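# Lift the dumbbell off the table and hold it

## Task

Raise the entire dumbbell so that every part of it sits at least one four-finger hand width above where it rested on the table, then keep it up there in a secure, motionless grip.

## Robot and tools

ROBOT. Two Doosan M1013 arms, left_arm and right_arm, each with a Robotiq 2F-140 gripper. The left gripper's fingers are rigid. The right gripper's fingers can fold: a part held in the quarter of the pad nearest the fingertip is squeezed normally, but deeper toward the palm the fingers may wrap loosely and let a narrow part slip, or squeeze a wide one too hard and later release it. Pushing its fingertips into a surface (unless fully closed) folds them with hardly any resistance and spoils the next grip.

FRAMES. Every hand pose, velocity, target and wrist-camera pose is given in that arm's own base frame. The table and fixed cameras use the scene frame: origin at table-top height midway between the nominal bases, +z up, +x out over the table, left_arm toward +y. Actual bases in the scene frame: left_arm (-0.020, +0.598, +0.133) m with quat_wxyz (+1.000, 0, 0, -0.015); right_arm (-0.082, -0.552, +0.133) m with quat_wxyz (+1.000, 0, 0, +0.006). Reported positions can be a few cm off, more at long reach. On each gripper, +z points along the fingers and y is the opening direction. end_effector_position is the point between the pads when closed; fingertips extend about 33 mm past it (gap up to 40 mm), only 9 mm when wide open.

ROW FORMAT. Every command row holds 20 numbers, always both arms: left_arm x, y, z (metres), qw, qx, qy, qz, then left gripper position, force_limit, speed; then the same ten for right_arm. x,y,z and the quaternion (w first) are an absolute pose for end_effector_position in that arm's base frame. The three gripper numbers lie in [-1, 1]. position: +1 open (140 mm), about -0.8 pads touch, -1 closes until blocked. force_limit (with slow close) gives roughly 14 N at -1, 40 N at 0, 58 N at +1; faster closing grips harder (about 64 N at speed 0, 116 N at +1 on a rigid part). speed: about 30, 140, 250 mm/s at -1, 0, +1. Both start at +1. To keep a gripper or arm unchanged, resend its last numbers; an idle arm should repeat the pose from the last result where it stopped, and a fixed quaternion should be repeated every row.

TOOLS.
execute_actions(actions, cameras): actions is a list of actions; each action is up to 15 rows at 1/30 s each (0.5 s), the last row held if fewer. Any target more than 0.6 m from the current gripper position along a gripper axis gets the action refused; a malformed action or a first action failing that check refuses the whole call. Empty list just reports state.
move(target, speed, blend, stop_force, zero, blocking, cameras): straight-line path from the Hand target to one row or a list of up to 15 rows. speed in m/s, 0.002 to 2, default 0.25 (rotation up to twice that in rad/s), one value or one per leg. blend in metres rounds corners of a list. stop_force 10 to 80 N ends an arm's path when push against its motion exceeds it; only trustworthy when moving very slowly with a small value, not when the gripper rotates, and unavailable near singular poses (arm far out, wrist straight, wrist over the first joint's axis). Leave it out when backing off a contact. zero (default true) re-zeroes the force before moving. blocking=false returns after 0.5 s while the move runs (not allowed with stop_force). Moves last at most 10 s, ignore obstacles and the other arm, and should not pass close to an arm's own base. Within a list keep gripper numbers the same. The result adds a move: line (done, off_target, moving, held, fault) and limits such as paced or held.
wait(seconds 0 to 10), stop() to brake a running move, zoom_image(camera, region [x0,y0,x1,y1] up to 504x504 pixels) on the newest image, clear_fault(arm) after a reported torque or force fault, read_manual(section) for licences, finished_scene(scene 1 to 3); after ending scene 1 make no further call in that reply.

MOTION LIMITS. Each control step the commanded pose is clipped to within 70 mm and 16 degrees of the measured pose; the result's Hand target shows where the arm is actually headed, so send the remainder next. Joint speed limits 2.09 (waist, shoulder), 3.14 (elbow), 3.93 rad/s (wrist joints).

GRIPPING. Close with -1 and confirm object_status 2 (0 moving, 1 blocked while opening, 2 blocked while closing, 3 reached target or pads met). To tighten, raise force_limit and switch position between -1 and -0.98, or reopen a centimetre and close faster. Lowering force_limit alone does not loosen. position_measured is in counts: 3 open, about 75 = 100 mm, 139 = 60 mm, 200 = 20 mm, 230 pads meet.

RESULT LINES. Pose, velocities (left out when joints are within noise), Joint torques, External joint torques (outside load estimate, includes held weight), Flange force along gripper x y z (has offset error, includes carried weight; "no reading" near singular poses or at start), Tool commands, object_status, MOTOR HOT warnings.

CAMERAS. cam_head_left, cam_head_right, cam_high, cam_low, cam_left_wrist, cam_right_wrist, all 672x504. Calibration is provided; fixed cameras may be off by a couple of degrees and up to 9 mm, wrist cameras follow arm joint readings and can lag.

AVOID. Contact torque at a joint's limit (waist 309, shoulder 309, elbow 145, forearm roll 26, wrist pitch 23.9, wrist roll 24.3 N m) or 144 N outside force stops the arm until clear_fault; release the grip first if it pins the arm. The arms are stiff: aiming even slightly past a firm contact can fault. Do not let the arms or grippers press against each other, including closing on the other gripper's fingers. Avoid drops, releasing moving parts, fast impacts, hard pushes, big twists or holding a heavy part far from its centre, and never let anything leave the table. Holding loads or outstretched poses heats motors; overheating brakes the arm for 30 to 60 s.

Each tool is called after "Call:" in YAML: its name, and indented under it one key for each argument.

## Session

Call:
execute_actions:
  actions: []

Scene clock: 0.00 s.
left_arm: end_effector_position=(+0.4066, -0.3791, +0.1450) position_measured=3 object_status=3 end_effector_quat_wxyz=(-0.410, +0.625, +0.536, +0.392) | right_arm: end_effector_position=(+0.8069, -0.0220, +0.1261) position_measured=3 object_status=3 end_effector_quat_wxyz=(+0.066, +0.101, +0.992, +0.020)
Joint positions: left_arm=[-1.099 0.661 1.655 0.524 1.933 -1.067] | right_arm=[-0.085 0.442 1.607 0.045 0.959 -1.476]
Joint velocities: within noise
Joint torques (N m): no reading
External joint torques (N m): no reading
Flange force (N): no reading
Hand target: left_arm +0.4066, -0.3791, +0.1450; -0.410, +0.625, +0.536, +0.392 | right_arm +0.8069, -0.0220, +0.1261; +0.066, +0.101, +0.992, +0.020
Tool commands: left_gripper/position=+1.0 left_gripper/force_limit=+1.0 left_gripper/speed=+1.0 right_gripper/position=+1.0 right_gripper/force_limit=+1.0 right_gripper/speed=+1.0

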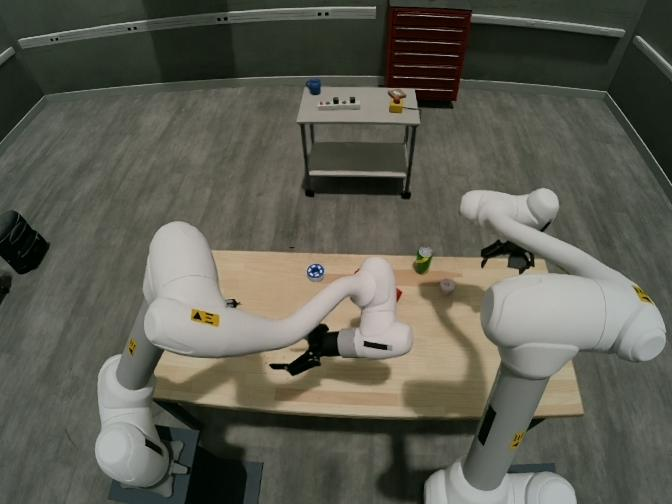

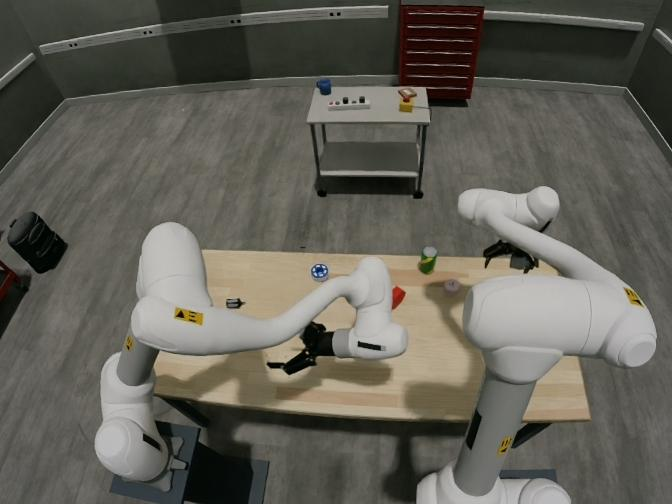

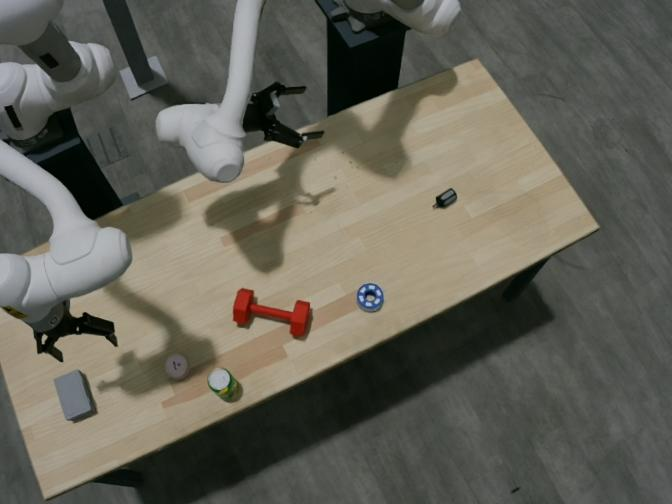

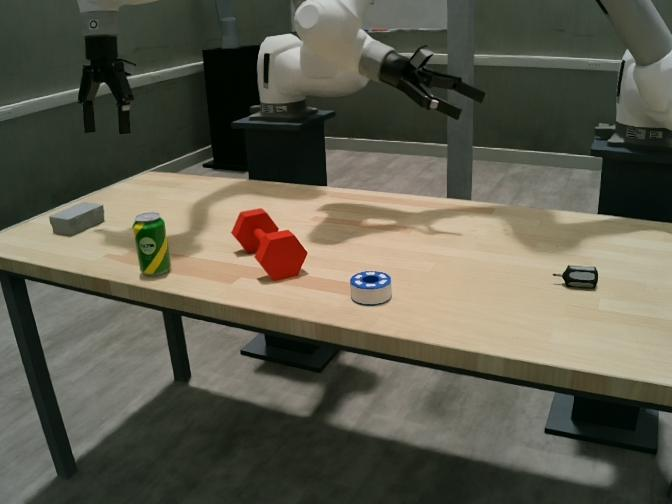

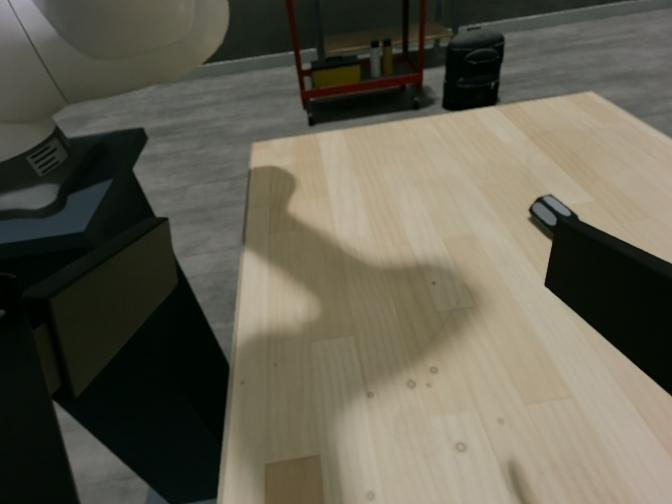

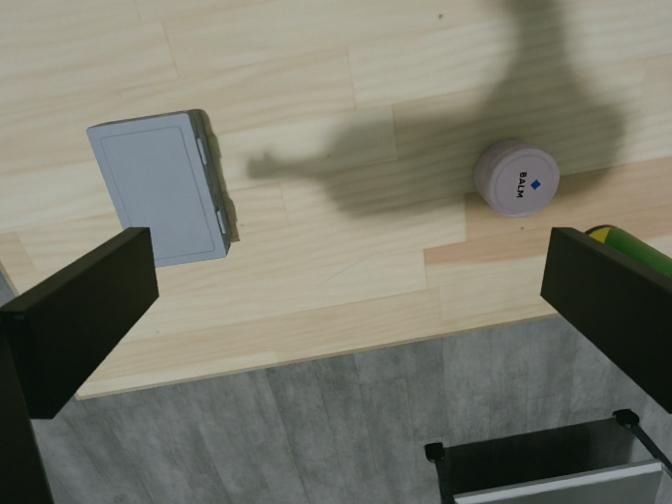

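Call:
move:
  target: [0.4066,-0.3791,0.1450,-0.410,0.625,0.536,0.392,1,1,1,0.859,0.383,0.13,0,-0.4305,0.9026,0,1,1,0]
  cameras: ["cam_high","cam_low","cam_right_wrist"]

Scene clock: 22.03 s.
left_arm: end_effector_position=(+0.4066, -0.3791, +0.1450) position_measured=3 object_status=3 end_effector_quat_wxyz=(-0.410, +0.625, +0.536, +0.392) | right_arm: end_effector_position=(+0.8590, +0.3829, +0.1300) position_measured=3 object_status=3 end_effector_quat_wxyz=(+0.000, -0.430, +0.903, +0.000)
Joint positions: left_arm=[-1.1 0.66 1.655 0.524 1.932 -1.067] | right_arm=[0.383 0.71 1.151 0 1.28 -2.078]
Joint velocities: within noise
Joint torques (N m): left_arm=[-1.39 -91.01 -29.47 3.74 2.41 0.3] | right_arm=[0.85 -103.49 -42.34 3.58 -0.11 0.41]
External joint torques (N m): left_arm=[1.09 -4.6 -1.24 0.02 -0.02 -0.31] | right_arm=[-0.22 -6.59 1.39 0.62 0.15 -0.41]
Flange force (N): left_arm=[5.8 -1.1 0.9] | right_arm=[13.8 6.3 -2.2]
Hand target: left_arm +0.4066, -0.3791, +0.1450; -0.410, +0.625, +0.536, +0.392 | right_arm +0.8590, +0.3830, +0.1300; +0.000, -0.430, +0.903, +0.000
Off the commanded pose: left_arm 0.000 m, 0 deg | right_arm 0.000 m, 0 deg.
move: done
camera_calibration:
cam_right_wrist: T_world_to_cam=[[-0.769608, 0.637885, 0.0283744, 0.418417], [0.609935, 0.721287, 0.328213, -0.835406], [0.188896, 0.269902, -0.944177, 0.00109629], [0, 0, 0, 1]] pos_world=[0.831354, 0.33537, 0.263354]
Images, in order (width x height): cam_high 672x504, cam_low 672x504, cam_right_wrist 672x504.

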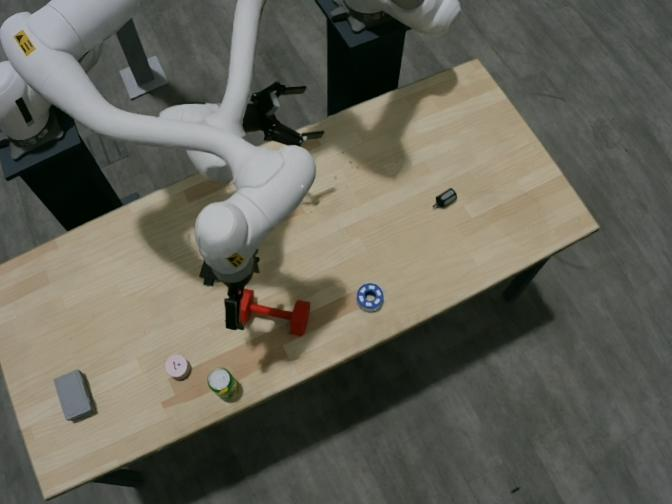

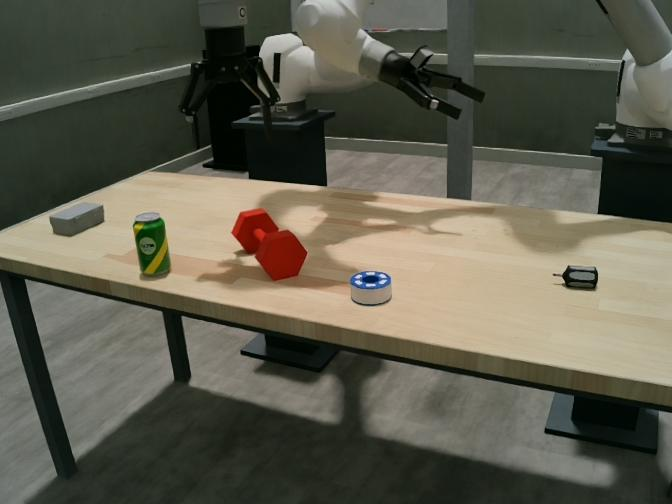

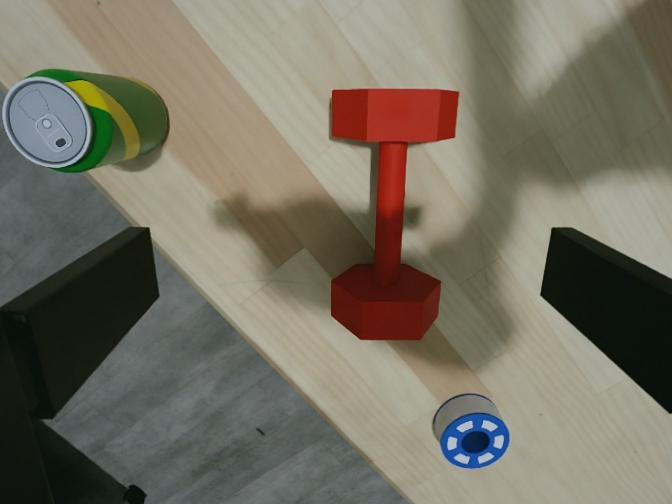

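Call:
move:
  target: [0.4066,-0.3791,0.1450,-0.410,0.625,0.536,0.392,1,1,1,0.846,0.445,0.03,0,-0.4305,0.9026,0,1,1,0]
  cameras: ["cam_high","cam_low","cam_right_wrist"]

Scene clock: 40.37 s.
left_arm: end_effector_position=(+0.4066, -0.3791, +0.1450) position_measured=3 object_status=3 end_effector_quat_wxyz=(-0.410, +0.625, +0.536, +0.392) | right_arm: end_effector_position=(+0.8460, +0.4449, +0.0301) position_measured=3 object_status=3 end_effector_quat_wxyz=(+0.000, -0.430, +0.903, +0.000)
Joint positions: left_arm=[-1.1 0.66 1.655 0.524 1.932 -1.067] | right_arm=[0.448 0.796 1.187 0 1.159 -2.013]
Joint velocities: within noise
Joint torques (N m): left_arm=[-1.2 -91.15 -29.55 3.78 2.44 0.31] | right_arm=[1.28 -108.75 -40.35 3.39 -0.03 0.4]
External joint torques (N m): left_arm=[1.43 -4.06 -0.97 -0.05 -0.05 -0.32] | right_arm=[-1.17 -5.77 1.3 0.61 0.08 -0.4]
Flange force (N): left_arm=[5.2 -0.8 1.4] | right_arm=[12.6 3.6 -3.3]
Hand target: left_arm +0.4066, -0.3791, +0.1450; -0.410, +0.625, +0.536, +0.392 | right_arm +0.8460, +0.4450, +0.0300; +0.000, -0.430, +0.903, +0.000
Off the commanded pose: left_arm 0.000 m, 0 deg | right_arm 0.000 m, 0 deg.
move: done
camera_calibration:
cam_right_wrist: T_world_to_cam=[[-0.769608, 0.637885, 0.0283744, 0.371701], [0.609935, 0.721287, 0.328213, -0.839375], [0.188896, 0.269902, -0.944177, -0.1076], [0, 0, 0, 1]] pos_world=[0.818354, 0.39737, 0.163354]
Images, in order (width x height): cam_high 672x504, cam_low 672x504, cam_right_wrist 672x504.

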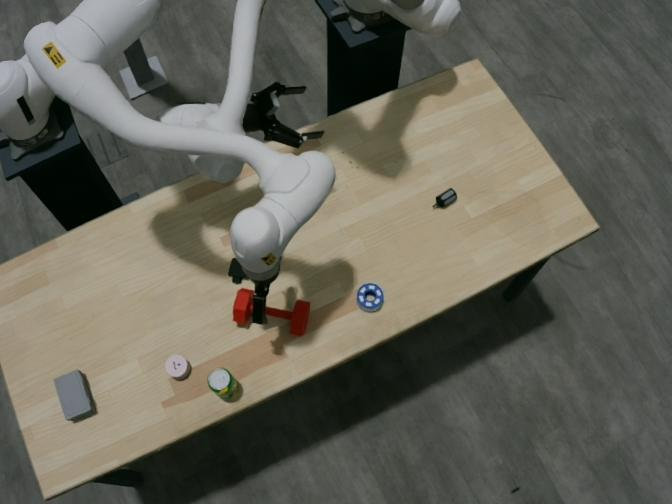

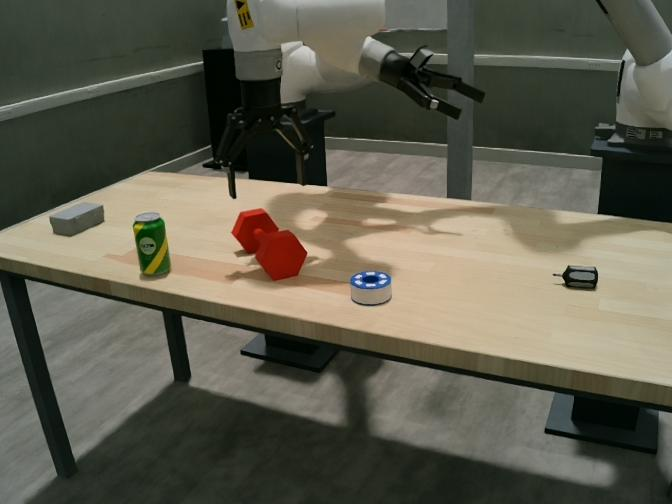

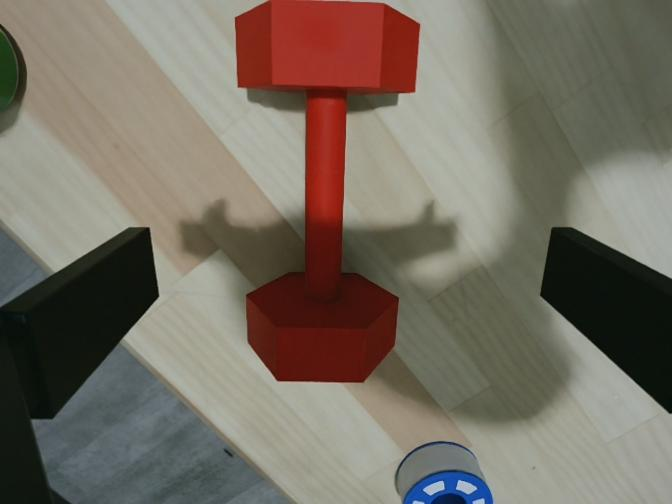

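Call:
move:
  target: [0.4066,-0.3791,0.1450,-0.410,0.625,0.536,0.392,1,1,1,0.852,0.44,-0.02,0,-0.4305,0.9026,0,0.1,0.5,-0.5]
  speed: 0.1
  cameras: ["cam_high","cam_low","cam_right_wrist"]

Call:
zoom_image:
  camera: "cam_low"
  region: [150, 120, 400, 300]

Scene clock: 52.87 s.
left_arm: end_effector_position=(+0.4066, -0.3791, +0.1450) position_measured=3 object_status=3 end_effector_quat_wxyz=(-0.410, +0.625, +0.536, +0.392) | right_arm: end_effector_position=(+0.8482, +0.4432, +0.0111) position_measured=117 object_status=0 end_effector_quat_wxyz=(+0.000, -0.430, +0.903, +0.000)
Joint positions: left_arm=[-1.1 0.66 1.655 0.524 1.932 -1.067] | right_arm=[0.445 0.811 1.195 0 1.135 -2.015]
Joint velocities: within noise
Joint torques (N m): left_arm=[-1.27 -90.98 -29.36 3.77 2.44 0.3] | right_arm=[0.88 -108.31 -39.76 3.33 -0.09 0.4]
External joint torques (N m): left_arm=[0.98 -4.95 -1.37 -0.02 -0.05 -0.31] | right_arm=[-0.97 -7.09 1.03 0.63 0.13 -0.4]
Flange force (N): left_arm=[6.2 -1.4 0.8] | right_arm=[13.5 4.3 -4.7]
Hand target: left_arm +0.4066, -0.3791, +0.1450; -0.410, +0.625, +0.536, +0.392 | right_arm +0.8482, +0.4432, +0.0111; +0.000, -0.430, +0.903, +0.000
Off the commanded pose: left_arm 0.000 m, 0 deg | right_arm 0.031 m, 0 deg.
move: held (right_arm; a check stopped the path); limits=held
pose unreachable (right arm): on one or more control steps of this call, first in action 0 (counted from 0), this arm could not follow its commanded pose, so it was not sent that pose on those steps. It may still have moved: this result reports where it is.
cause: moving toward the commanded pose would bring a part of the arm too close to another arm (a part of this arm just beyond joint 4 (forearm roll) and a part of the left arm just beyond its joint 4 (forearm roll), at the place that arm is still heading or pushing toward).
camera_calibration:
cam_right_wrist: T_world_to_cam=[[-0.769588, 0.637903, 0.0285437, 0.375033], [0.610027, 0.721277, 0.328065, -0.833233], [0.188686, 0.269887, -0.944224, -0.125284], [0, 0, 0, 1]] pos_world=[0.820554, 0.39557, 0.144354]
Images, in order (width x height): cam_high 672x504, cam_low 672x504, cam_right_wrist 672x504.

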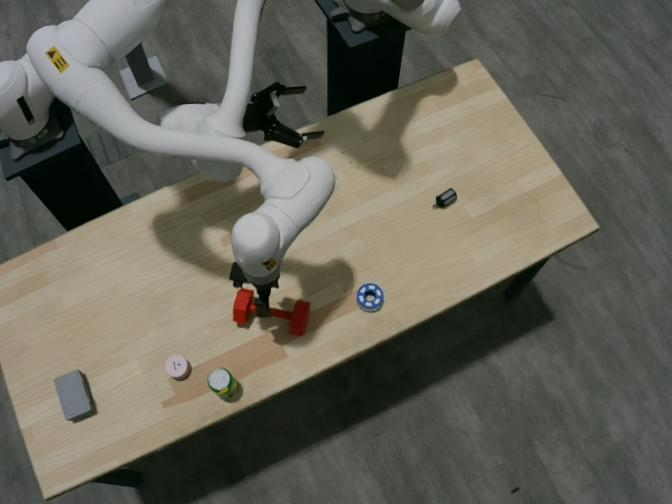

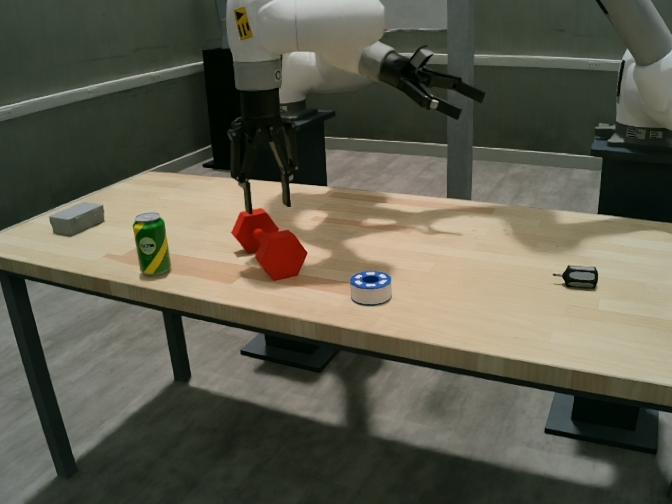

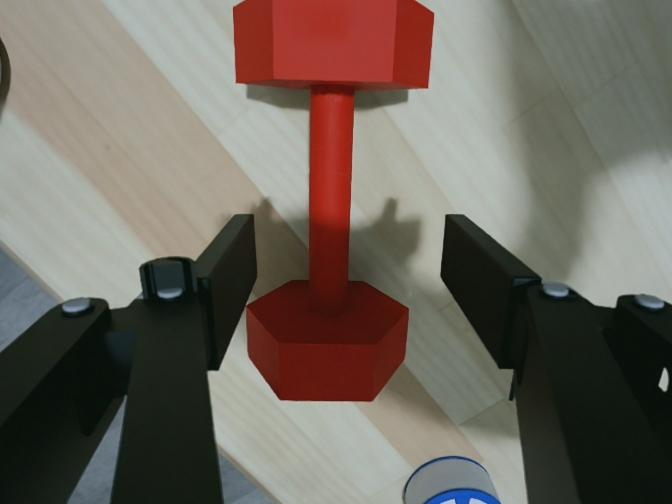

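Scaled by 2.016 from the camera's 672x504 image, which has a finer 960x720 frame.

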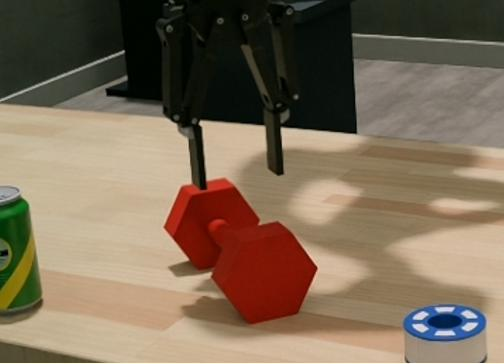

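Call:
move:
  target: [0.5555,0.0194,0.2,-0.529,0.372,0.7346,0.205,1,1,1,0.8482,0.4432,0.0111,0,-0.4305,0.9026,0,0.1,0.5,-0.5]
  cameras: ["cam_head_left"]

Call:
move:
  target: [0.5555,0.0194,0.2,-0.529,0.372,0.7346,0.205,1,1,1,0.852,0.439,-0.04,0,-0.4305,0.9026,0,0.1,0.5,-0.5]
  speed: 0.1
  cameras: ["cam_high","cam_low","cam_right_wrist"]

Call:
zoom_image:
  camera: "cam_low"
  region: [150, 120, 400, 300]

Scene clock: 61.50 s.
left_arm: end_effector_position=(+0.4067, -0.3790, +0.1451) position_measured=3 object_status=3 end_effector_quat_wxyz=(-0.410, +0.625, +0.536, +0.392) | right_arm: end_effector_position=(+0.8482, +0.4432, +0.0111) position_measured=117 object_status=3 end_effector_quat_wxyz=(+0.000, -0.430, +0.903, +0.000)
Joint positions: left_arm=[-1.1 0.66 1.655 0.524 1.932 -1.067] | right_arm=[0.445 0.811 1.195 0 1.135 -2.015]
Joint velocities: within noise
Joint torques (N m): left_arm=[-1.22 -91.14 -29.49 3.79 2.45 0.31] | right_arm=[0.96 -108.51 -39.91 3.33 -0.15 0.39]
External joint torques (N m): left_arm=[1.05 -4.47 -1.27 -0.02 -0.06 -0.31] | right_arm=[-0.74 -6.83 1.2 0.64 0.19 -0.39]
Flange force (N): left_arm=[5.6 -1.1 0.8] | right_arm=[13.4 4.5 -4.5]
Hand target: left_arm +0.4067, -0.3790, +0.1450; -0.410, +0.625, +0.536, +0.392 | right_arm +0.8482, +0.4432, +0.0111; +0.000, -0.430, +0.903, +0.000
Off the commanded pose: left_arm 0.429 m, 45 deg | right_arm 0.000 m, 0 deg.
move: held (left_arm; a check stopped the path); limits=held
pose unreachable (left arm): on one or more control steps of this call, first in action 0 (counted from 0), this arm could not follow its commanded pose, so it was not sent that pose on those steps. It may still have moved: this result reports where it is.
cause: moving toward the commanded pose would bring a part of the arm too close to another arm (a part of this arm just beyond joint 4 (forearm roll) and a part of the right arm just beyond its joint 4 (forearm roll), at the place that arm is still heading or pushing toward).
Images, in order (width x height): cam_head_left 672x504.

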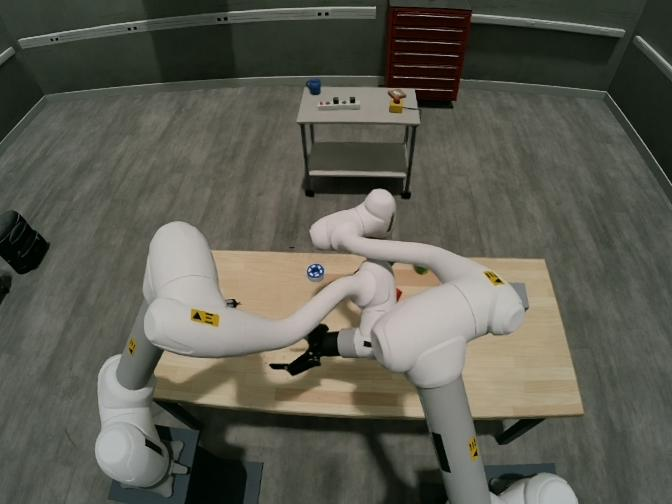

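Scene clock: 62.00 s.
left_arm: end_effector_position=(+0.4067, -0.3789, +0.1451) position_measured=3 object_status=3 end_effector_quat_wxyz=(-0.410, +0.625, +0.536, +0.392) | right_arm: end_effector_position=(+0.8482, +0.4431, +0.0101) position_measured=117 object_status=3 end_effector_quat_wxyz=(+0.000, -0.430, +0.903, +0.000)
Joint positions: left_arm=[-1.099 0.66 1.656 0.524 1.932 -1.067] | right_arm=[0.445 0.812 1.196 0 1.134 -2.015]
Joint velocities: within noise
Joint torques (N m): left_arm=[-1.31 -90.85 -29.36 3.74 2.43 0.34] | right_arm=[0.86 -108.51 -39.83 3.38 -0.1 0.39]
External joint torques (N m): left_arm=[0.81 -4.32 -1.15 0 -0.04 -0.35] | right_arm=[-1.41 -7.15 1.03 0.57 0.14 -0.39]
Flange force (N): left_arm=[5.3 -1.4 0.8] | right_arm=[13.7 3.9 -4.8]
Hand target: left_arm +0.4067, -0.3790, +0.1451; -0.410, +0.625, +0.536, +0.392 | right_arm +0.8482, +0.4431, +0.0101; +0.000, -0.430, +0.903, +0.000
Off the commanded pose: left_arm 0.429 m, 45 deg | right_arm 0.050 m, 0 deg.
move: held (left_arm; a check stopped the path), off_target (right_arm; braked when a check withheld steps of left_arm); limits=held
pose unreachable (left arm): on one or more control steps of this call, first in action 0 (counted from 0), this arm could not follow its commanded pose, so it was not sent that pose on those steps. It may still have moved: this result reports where it is.
cause: moving toward the commanded pose would bring a part of the arm too close to another arm (a part of this arm just beyond joint 4 (forearm roll) and a part of the right arm just beyond its joint 4 (forearm roll), along the way the arms are being sent, or toward where that arm still pushes).
camera_calibration:
cam_right_wrist: T_world_to_cam=[[-0.769573, 0.637923, 0.028471, 0.375049], [0.610015, 0.721261, 0.328123, -0.832929], [0.188782, 0.269882, -0.944206, -0.126213], [0, 0, 0, 1]] pos_world=[0.820554, 0.39557, 0.143454]
Images, in order (width x height): cam_high 672x504, cam_low 672x504, cam_right_wrist 672x504.

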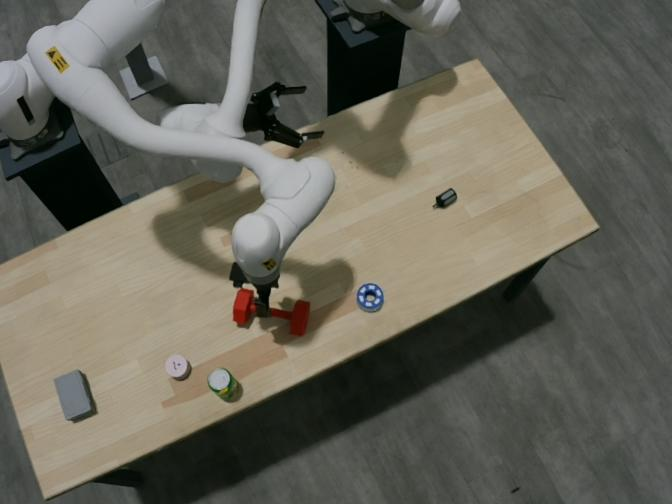

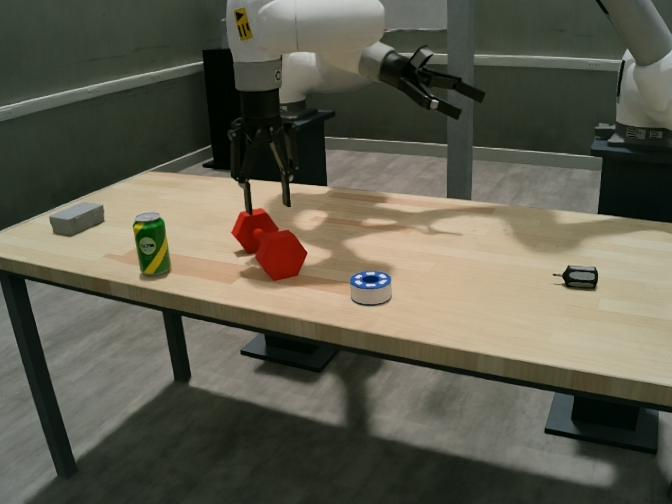

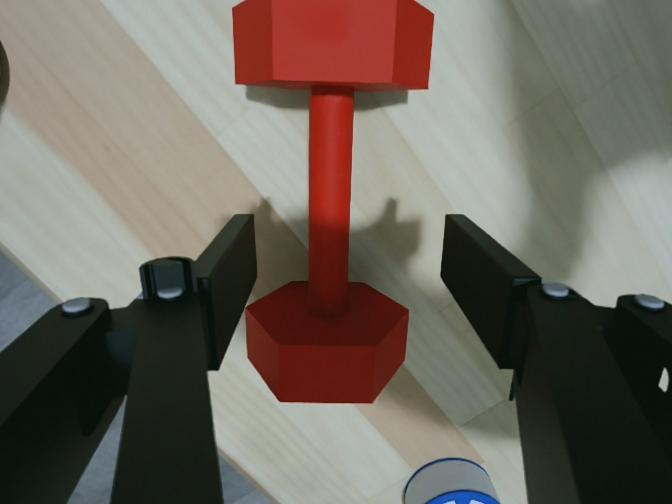

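Scaled by 2.016 from the camera's 672x504 image, which has a finer 960x720 frame.

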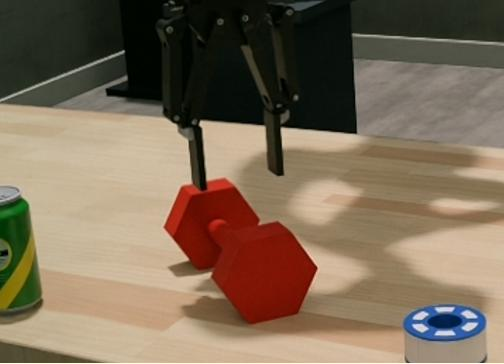

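Call:
move:
  target:
    - [0.4067,-0.3790,0.1451,-0.410,0.625,0.536,0.392,1,1,1,0.846,0.445,0.06,0,-0.4305,0.9026,0,0.1,0.5,-0.5]
    - [0.4067,-0.3790,0.1451,-0.410,0.625,0.536,0.392,1,1,1,0.846,0.25,0.15,0,-0.4305,0.9026,0,0.1,0.5,-0.5]
  cameras: []

Call:
move:
  target: [0.5555,0.0194,0.2,-0.529,0.372,0.7346,0.205,1,1,1,0.846,0.25,0.15,0,-0.4305,0.9026,0,0.1,0.5,-0.5]
  cameras: ["cam_head_left"]

Scene clock: 67.73 s.
left_arm: end_effector_position=(+0.4067, -0.3790, +0.1451) position_measured=3 object_status=3 end_effector_quat_wxyz=(-0.410, +0.625, +0.536, +0.392) | right_arm: end_effector_position=(+0.8460, +0.2500, +0.1499) position_measured=117 object_status=3 end_effector_quat_wxyz=(+0.000, -0.431, +0.903, +0.000)
Joint positions: left_arm=[-1.1 0.66 1.655 0.525 1.932 -1.067] | right_arm=[0.248 0.604 1.295 0 1.243 -2.213]
Joint velocities: within noise
Joint torques (N m): left_arm=[-1.31 -90.9 -29.46 3.77 2.44 0.32] | right_arm=[1.61 -94.63 -41.69 3.55 -0.14 0.4]
External joint torques (N m): left_arm=[1.47 -4.63 -1.11 -0.03 -0.05 -0.33] | right_arm=[-1.56 -5.69 1.35 0.57 0.18 -0.4]
Flange force (N): left_arm=[6.0 -1.0 1.4] | right_arm=[11.6 5.3 -2.0]
Hand target: left_arm +0.4067, -0.3790, +0.1451; -0.410, +0.625, +0.536, +0.392 | right_arm +0.8460, +0.2500, +0.1500; +0.000, -0.430, +0.903, +0.000
Off the commanded pose: left_arm 0.000 m, 0 deg | right_arm 0.000 m, 0 deg.
move: done
No camera images: "cameras" was empty.

Scene clock: 69.83 s.
left_arm: end_effector_position=(+0.5555, +0.0193, +0.2000) position_measured=3 object_status=3 end_effector_quat_wxyz=(-0.529, +0.372, +0.735, +0.205) | right_arm: end_effector_position=(+0.8460, +0.2500, +0.1500) position_measured=117 object_status=3 end_effector_quat_wxyz=(+0.000, -0.430, +0.903, +0.000)
Joint positions: left_arm=[-0.314 0.603 1.633 0.541 2.001 -1.023] | right_arm=[0.248 0.604 1.295 0 1.243 -2.213]
Joint velocities: within noise
Joint torques (N m): left_arm=[-0.58 -88.19 -31.8 3.95 2.37 0.26] | right_arm=[0.96 -94.82 -41.68 3.52 -0.19 0.38]
External joint torques (N m): left_arm=[0.77 -4.45 -0.9 0.03 -0.04 -0.27] | right_arm=[-0.44 -5.7 1.31 0.62 0.23 -0.38]
Flange force (N): left_arm=[5.4 -1.9 1.7] | right_arm=[10.7 6.2 -2.1]
Hand target: left_arm +0.5555, +0.0194, +0.2000; -0.529, +0.372, +0.735, +0.205 | right_arm +0.8460, +0.2500, +0.1500; +0.000, -0.430, +0.903, +0.000
Off the commanded pose: left_arm 0.000 m, 0 deg | right_arm 0.000 m, 0 deg.
move: done
Images, in order (width x height): cam_head_left 672x504.

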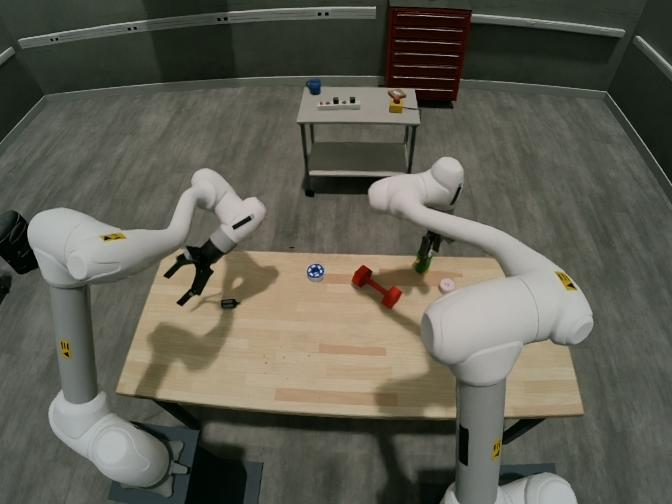

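Call:
move:
  target:
    - [0.5555,0.0194,0.2,-0.529,0.372,0.7346,0.205,1,1,1,0.854,0.442,0.08,0,-0.4305,0.9026,0,0.1,0.5,-0.5]
    - [0.5555,0.0194,0.2,-0.529,0.372,0.7346,0.205,1,1,1,0.854,0.442,-0.04,0,-0.4305,0.9026,0,0.1,0.5,-0.5]
  speed: [0.25,0.1]
  cameras: ["cam_high","cam_low","cam_right_wrist"]

Call:
zoom_image:
  camera: "cam_low"
  region: [150, 120, 400, 300]

Scene clock: 81.07 s.
left_arm: end_effector_position=(+0.5555, +0.0194, +0.2000) position_measured=3 object_status=3 end_effector_quat_wxyz=(-0.529, +0.372, +0.735, +0.205) | right_arm: end_effector_position=(+0.8540, +0.4420, -0.0399) position_measured=117 object_status=3 end_effector_quat_wxyz=(+0.000, -0.431, +0.903, +0.000)
Joint positions: left_arm=[-0.314 0.603 1.633 0.541 2.001 -1.023] | right_arm=[0.442 0.858 1.208 0 1.076 -2.019]
Joint velocities: within noise
Joint torques (N m): left_arm=[-1.37 -88.09 -31.5 4.01 2.37 0.31] | right_arm=[0.88 -110.88 -38.71 3.28 -0.09 0.42]
External joint torques (N m): left_arm=[1 -3.9 -1.02 -0.05 -0.04 -0.32] | right_arm=[0.06 -6.67 1.16 0.58 0.13 -0.42]
Flange force (N): left_arm=[4.7 -1.2 1.2] | right_arm=[12.4 5.0 -5.1]
Hand target: left_arm +0.5555, +0.0194, +0.2000; -0.529, +0.372, +0.735, +0.205 | right_arm +0.8540, +0.4420, -0.0400; +0.000, -0.430, +0.903, +0.000
Off the commanded pose: left_arm 0.000 m, 0 deg | right_arm 0.000 m, 0 deg.
move: done
camera_calibration:
cam_right_wrist: T_world_to_cam=[[-0.769647, 0.63784, 0.028354, 0.381809], [0.609887, 0.721327, 0.328215, -0.819092], [0.188896, 0.269902, -0.944178, -0.174393], [0, 0, 0, 1]] pos_world=[0.826354, 0.394369, 0.0933541]
Images, in order (width x height): cam_high 672x504, cam_low 672x504, cam_right_wrist 672x504.

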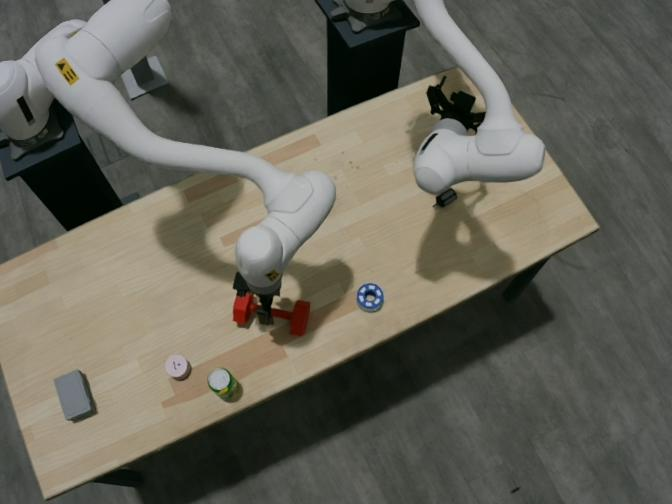

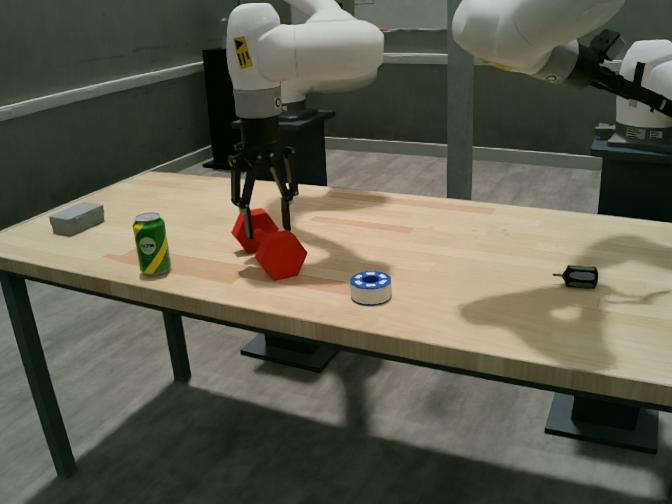

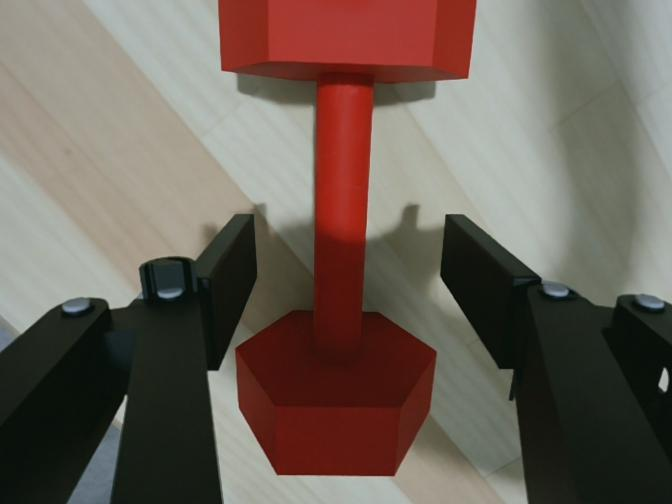

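Scaled by 2.016 from the camera's 672x504 image, which has a finer 960x720 frame.

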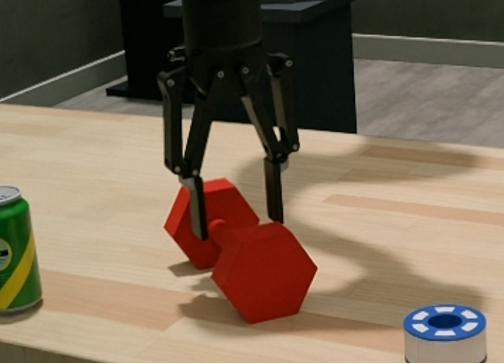

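Call:
move:
  target: [0.5555,0.0194,0.2,-0.529,0.372,0.7346,0.205,1,1,1,0.857,0.44,-0.058,0,-0.4305,0.9026,0,0.1,0.5,-0.5]
  speed: 0.05
  cameras: ["cam_high","cam_low","cam_right_wrist"]

Call:
zoom_image:
  camera: "cam_low"
  region: [200, 170, 330, 290]

Scene clock: 91.80 s.
left_arm: end_effector_position=(+0.5555, +0.0194, +0.2000) position_measured=3 object_status=3 end_effector_quat_wxyz=(-0.529, +0.372, +0.735, +0.205) | right_arm: end_effector_position=(+0.8570, +0.4400, -0.0580) position_measured=117 object_status=3 end_effector_quat_wxyz=(+0.000, -0.430, +0.903, +0.000)
Joint positions: left_arm=[-0.314 0.603 1.633 0.541 2.001 -1.023] | right_arm=[0.439 0.876 1.21 0 1.056 -2.022]
Joint velocities: within noise
Joint torques (N m): left_arm=[-1.13 -88.49 -31.55 3.96 2.38 0.31] | right_arm=[0.85 -111.12 -38.31 3.18 -0.07 0.42]
External joint torques (N m): left_arm=[1.19 -4.57 -1.22 0.03 -0.04 -0.31] | right_arm=[-0.57 -6.57 1.36 0.6 0.12 -0.42]
Flange force (N): left_arm=[5.6 -1.2 1.4] | right_arm=[13.0 4.6 -5.2]
Hand target: left_arm +0.5555, +0.0194, +0.2000; -0.529, +0.372, +0.735, +0.205 | right_arm +0.8570, +0.4400, -0.0580; +0.000, -0.430, +0.903, +0.000
Off the commanded pose: left_arm 0.000 m, 0 deg | right_arm 0.000 m, 0 deg.
move: done
camera_calibration:
cam_right_wrist: T_world_to_cam=[[-0.769661, 0.63782, 0.0284267, 0.385921], [0.609899, 0.721343, 0.328157, -0.813551], [0.1888, 0.269907, -0.944195, -0.19143], [0, 0, 0, 1]] pos_world=[0.829354, 0.392369, 0.0752542]
Images, in order (width x height): cam_high 672x504, cam_low 672x504, cam_right_wrist 672x504.

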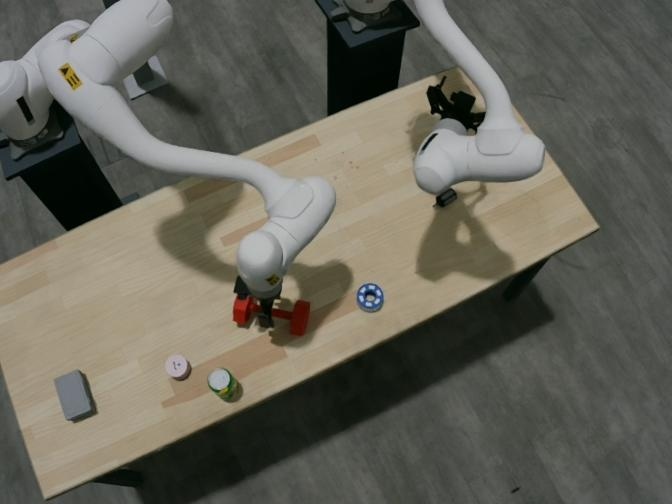

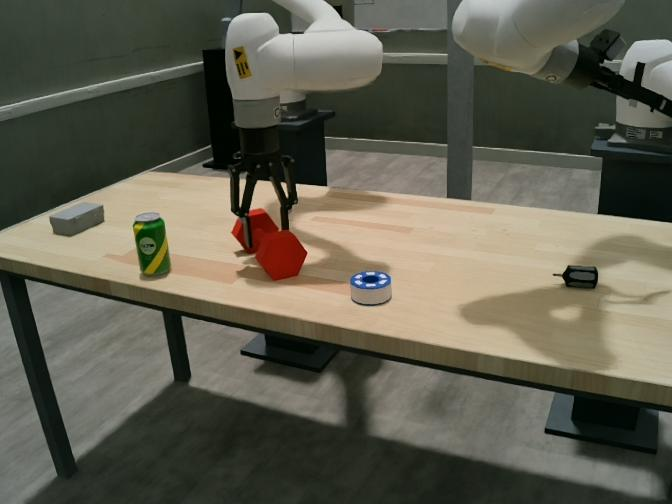

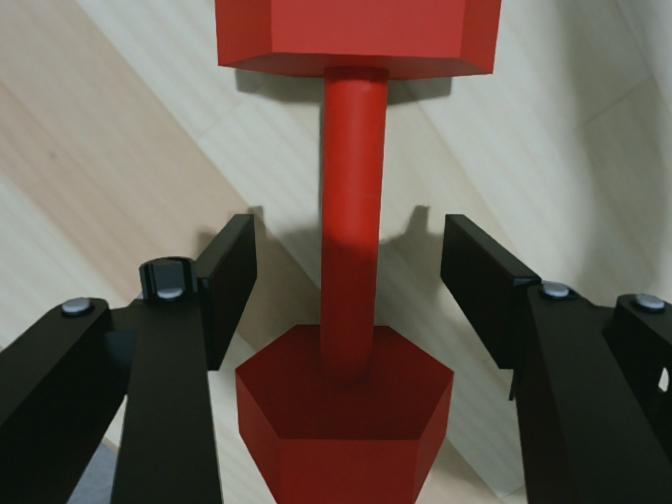

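Scaled by 3.877 from the camera's 672x504 image, which has a finer 960x720 frame.

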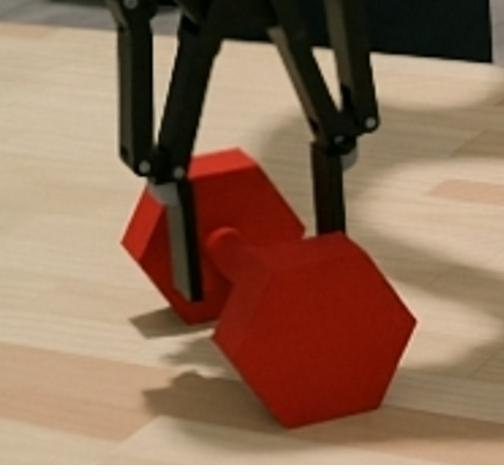

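Call:
move:
  target:
    - [0.5555,0.0194,0.2,-0.529,0.372,0.7346,0.205,1,1,1,0.857,0.44,-0.055,0,-0.4305,0.9026,0,0.1,0.5,-0.5]
    - [0.5555,0.0194,0.2,-0.529,0.372,0.7346,0.205,1,1,1,0.857,0.44,-0.055,0,-0.4305,0.9026,0,-1,1,-1]
  speed: 0.05
  cameras: ["cam_high","cam_low","cam_right_wrist"]

Call:
zoom_image:
  camera: "cam_low"
  region: [200, 170, 330, 290]

Scene clock: 102.10 s.
left_arm: end_effector_position=(+0.5555, +0.0194, +0.2000) position_measured=3 object_status=3 end_effector_quat_wxyz=(-0.529, +0.372, +0.735, +0.205) | right_arm: end_effector_position=(+0.8570, +0.4400, -0.0550) position_measured=200 object_status=0 end_effector_quat_wxyz=(+0.000, -0.430, +0.903, +0.000)
Joint positions: left_arm=[-0.314 0.603 1.633 0.541 2.001 -1.023] | right_arm=[0.439 0.873 1.209 0 1.06 -2.022]
Joint velocities: within noise
Joint torques (N m): left_arm=[-1.3 -88.21 -31.5 4 2.39 0.34] | right_arm=[1.26 -102.74 -34.62 3.02 -0.77 0.04]
External joint torques (N m): left_arm=[1.74 -4.26 -1.16 -0.03 -0.05 -0.34] | right_arm=[-1.33 -15.19 -2.52 0.78 0.82 -0.04]
Flange force (N): left_arm=[5.4 -0.5 1.7] | right_arm=[13.6 4.5 -14.8]
Hand target: left_arm +0.5555, +0.0194, +0.2000; -0.529, +0.372, +0.735, +0.205 | right_arm +0.8570, +0.4400, -0.0550; +0.000, -0.430, +0.903, +0.000
Off the commanded pose: left_arm 0.000 m, 0 deg | right_arm 0.000 m, 0 deg.
move: done
camera_calibration:
cam_right_wrist: T_world_to_cam=[[-0.769621, 0.637868, 0.0284347, 0.38578], [0.609921, 0.721268, 0.328281, -0.814567], [0.188891, 0.269995, -0.944152, -0.188617], [0, 0, 0, 1]] pos_world=[0.829354, 0.39237, 0.078354]
Images, in order (width x height): cam_high 672x504, cam_low 672x504, cam_right_wrist 672x504.

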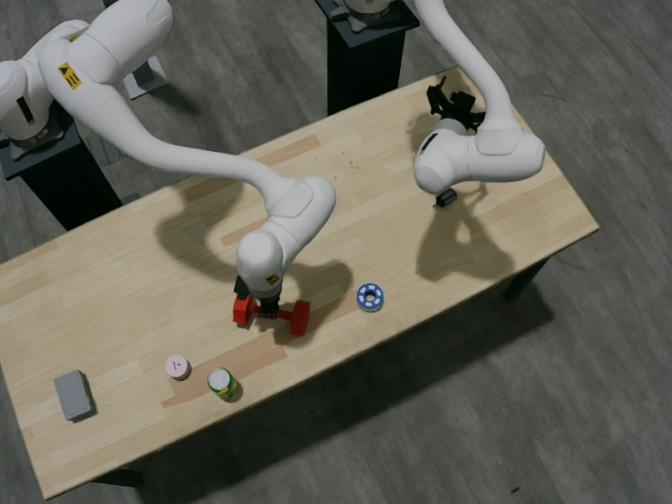

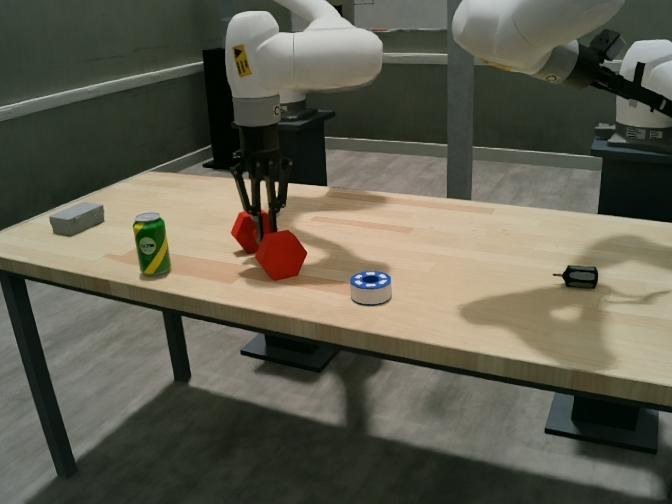

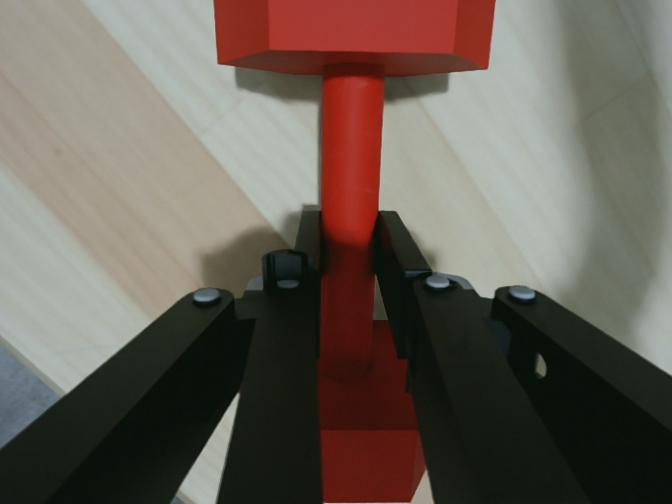

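Scaled by 3.877 from the camera's 672x504 image, which has a finer 960x720 frame.

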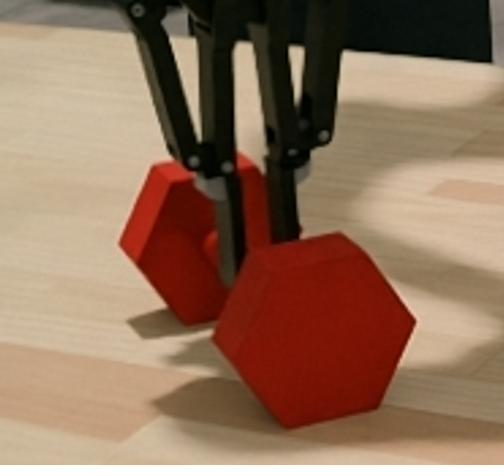

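Call:
wait:
  seconds: 1.5
  cameras: []

Call:
move:
  target: [0.5555,0.0194,0.2,-0.529,0.372,0.7346,0.205,1,1,1,0.857,0.44,-0.035,0,-0.4305,0.9026,0,-1,1,-1]
  speed: 0.03
  cameras: ["cam_low","cam_right_wrist"]

Scene clock: 106.53 s.
left_arm: end_effector_position=(+0.5555, +0.0194, +0.2000) position_measured=3 object_status=3 end_effector_quat_wxyz=(-0.529, +0.372, +0.735, +0.205) | right_arm: end_effector_position=(+0.8570, +0.4400, -0.0550) position_measured=200 object_status=2 end_effector_quat_wxyz=(+0.000, -0.430, +0.903, +0.000)
Joint positions: left_arm=[-0.314 0.603 1.633 0.541 2.001 -1.023] | right_arm=[0.439 0.873 1.209 0 1.06 -2.022]
Joint velocities: within noise
Joint torques (N m): left_arm=[-1.08 -88.22 -31.47 4.02 2.38 0.31] | right_arm=[0.18 -102.2 -33.88 2.76 -0.53 0.05]
External joint torques (N m): left_arm=[0.89 -4.59 -1.28 -0.03 -0.04 -0.32] | right_arm=[0.46 -15.76 -3.26 1.05 0.57 -0.05]
Flange force (N): left_arm=[5.5 -1.5 1.1] | right_arm=[11.9 5.7 -15.3]
Hand target: left_arm +0.5555, +0.0194, +0.2000; -0.529, +0.372, +0.735, +0.205 | right_arm +0.8570, +0.4400, -0.0550; +0.000, -0.430, +0.903, +0.000
Tool commands: left_gripper/position=+1.0 left_gripper/force_limit=+1.0 left_gripper/speed=+1.0 right_gripper/position=-1.0 right_gripper/force_limit=+1.0 right_gripper/speed=-1.0
Off the commanded pose: left_arm 0.000 m, 0 deg | right_arm 0.000 m, 0 deg.
wait: 1.50 s; at rest from the start
No camera images: "cameras" was empty.

Scene clock: 107.43 s.
left_arm: end_effector_position=(+0.5555, +0.0194, +0.2000) position_measured=3 object_status=3 end_effector_quat_wxyz=(-0.529, +0.372, +0.735, +0.205) | right_arm: end_effector_position=(+0.8570, +0.4400, -0.0350) position_measured=200 object_status=2 end_effector_quat_wxyz=(+0.000, -0.430, +0.903, +0.000)
Joint positions: left_arm=[-0.314 0.603 1.633 0.541 2.001 -1.023] | right_arm=[0.439 0.857 1.2 0 1.085 -2.022]
Joint velocities: within noise
Joint torques (N m): left_arm=[-0.96 -88.4 -31.58 3.99 2.4 0.29] | right_arm=[0.95 -119.56 -43.94 3.27 -0.18 0.42]
External joint torques (N m): left_arm=[1.01 -4.57 -1.26 0.01 -0.06 -0.3] | right_arm=[-1.03 1.59 6.09 0.6 0.22 -0.41]
Flange force (N): left_arm=[5.5 -1.4 1.2] | right_arm=[14.7 4.9 3.7]
Hand target: left_arm +0.5555, +0.0194, +0.2000; -0.529, +0.372, +0.735, +0.205 | right_arm +0.8570, +0.4400, -0.0350; +0.000, -0.430, +0.903, +0.000
Off the commanded pose: left_arm 0.000 m, 0 deg | right_arm 0.000 m, 0 deg.
move: done
camera_calibration:
cam_right_wrist: T_world_to_cam=[[-0.769661, 0.63782, 0.0284267, 0.385267], [0.609899, 0.721343, 0.328157, -0.821098], [0.1888, 0.269907, -0.944195, -0.169714], [0, 0, 0, 1]] pos_world=[0.829354, 0.392369, 0.0982542]
Images, in order (width x height): cam_low 672x504, cam_right_wrist 672x504.

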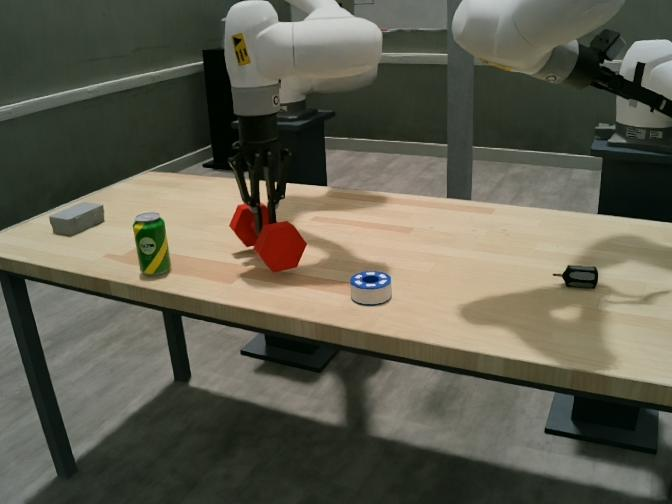

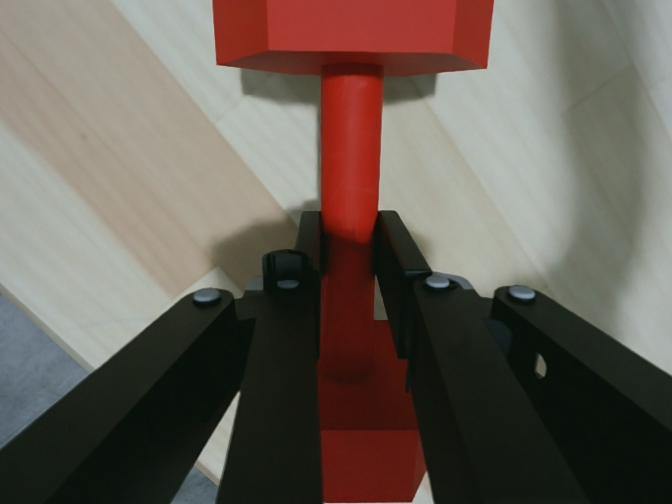

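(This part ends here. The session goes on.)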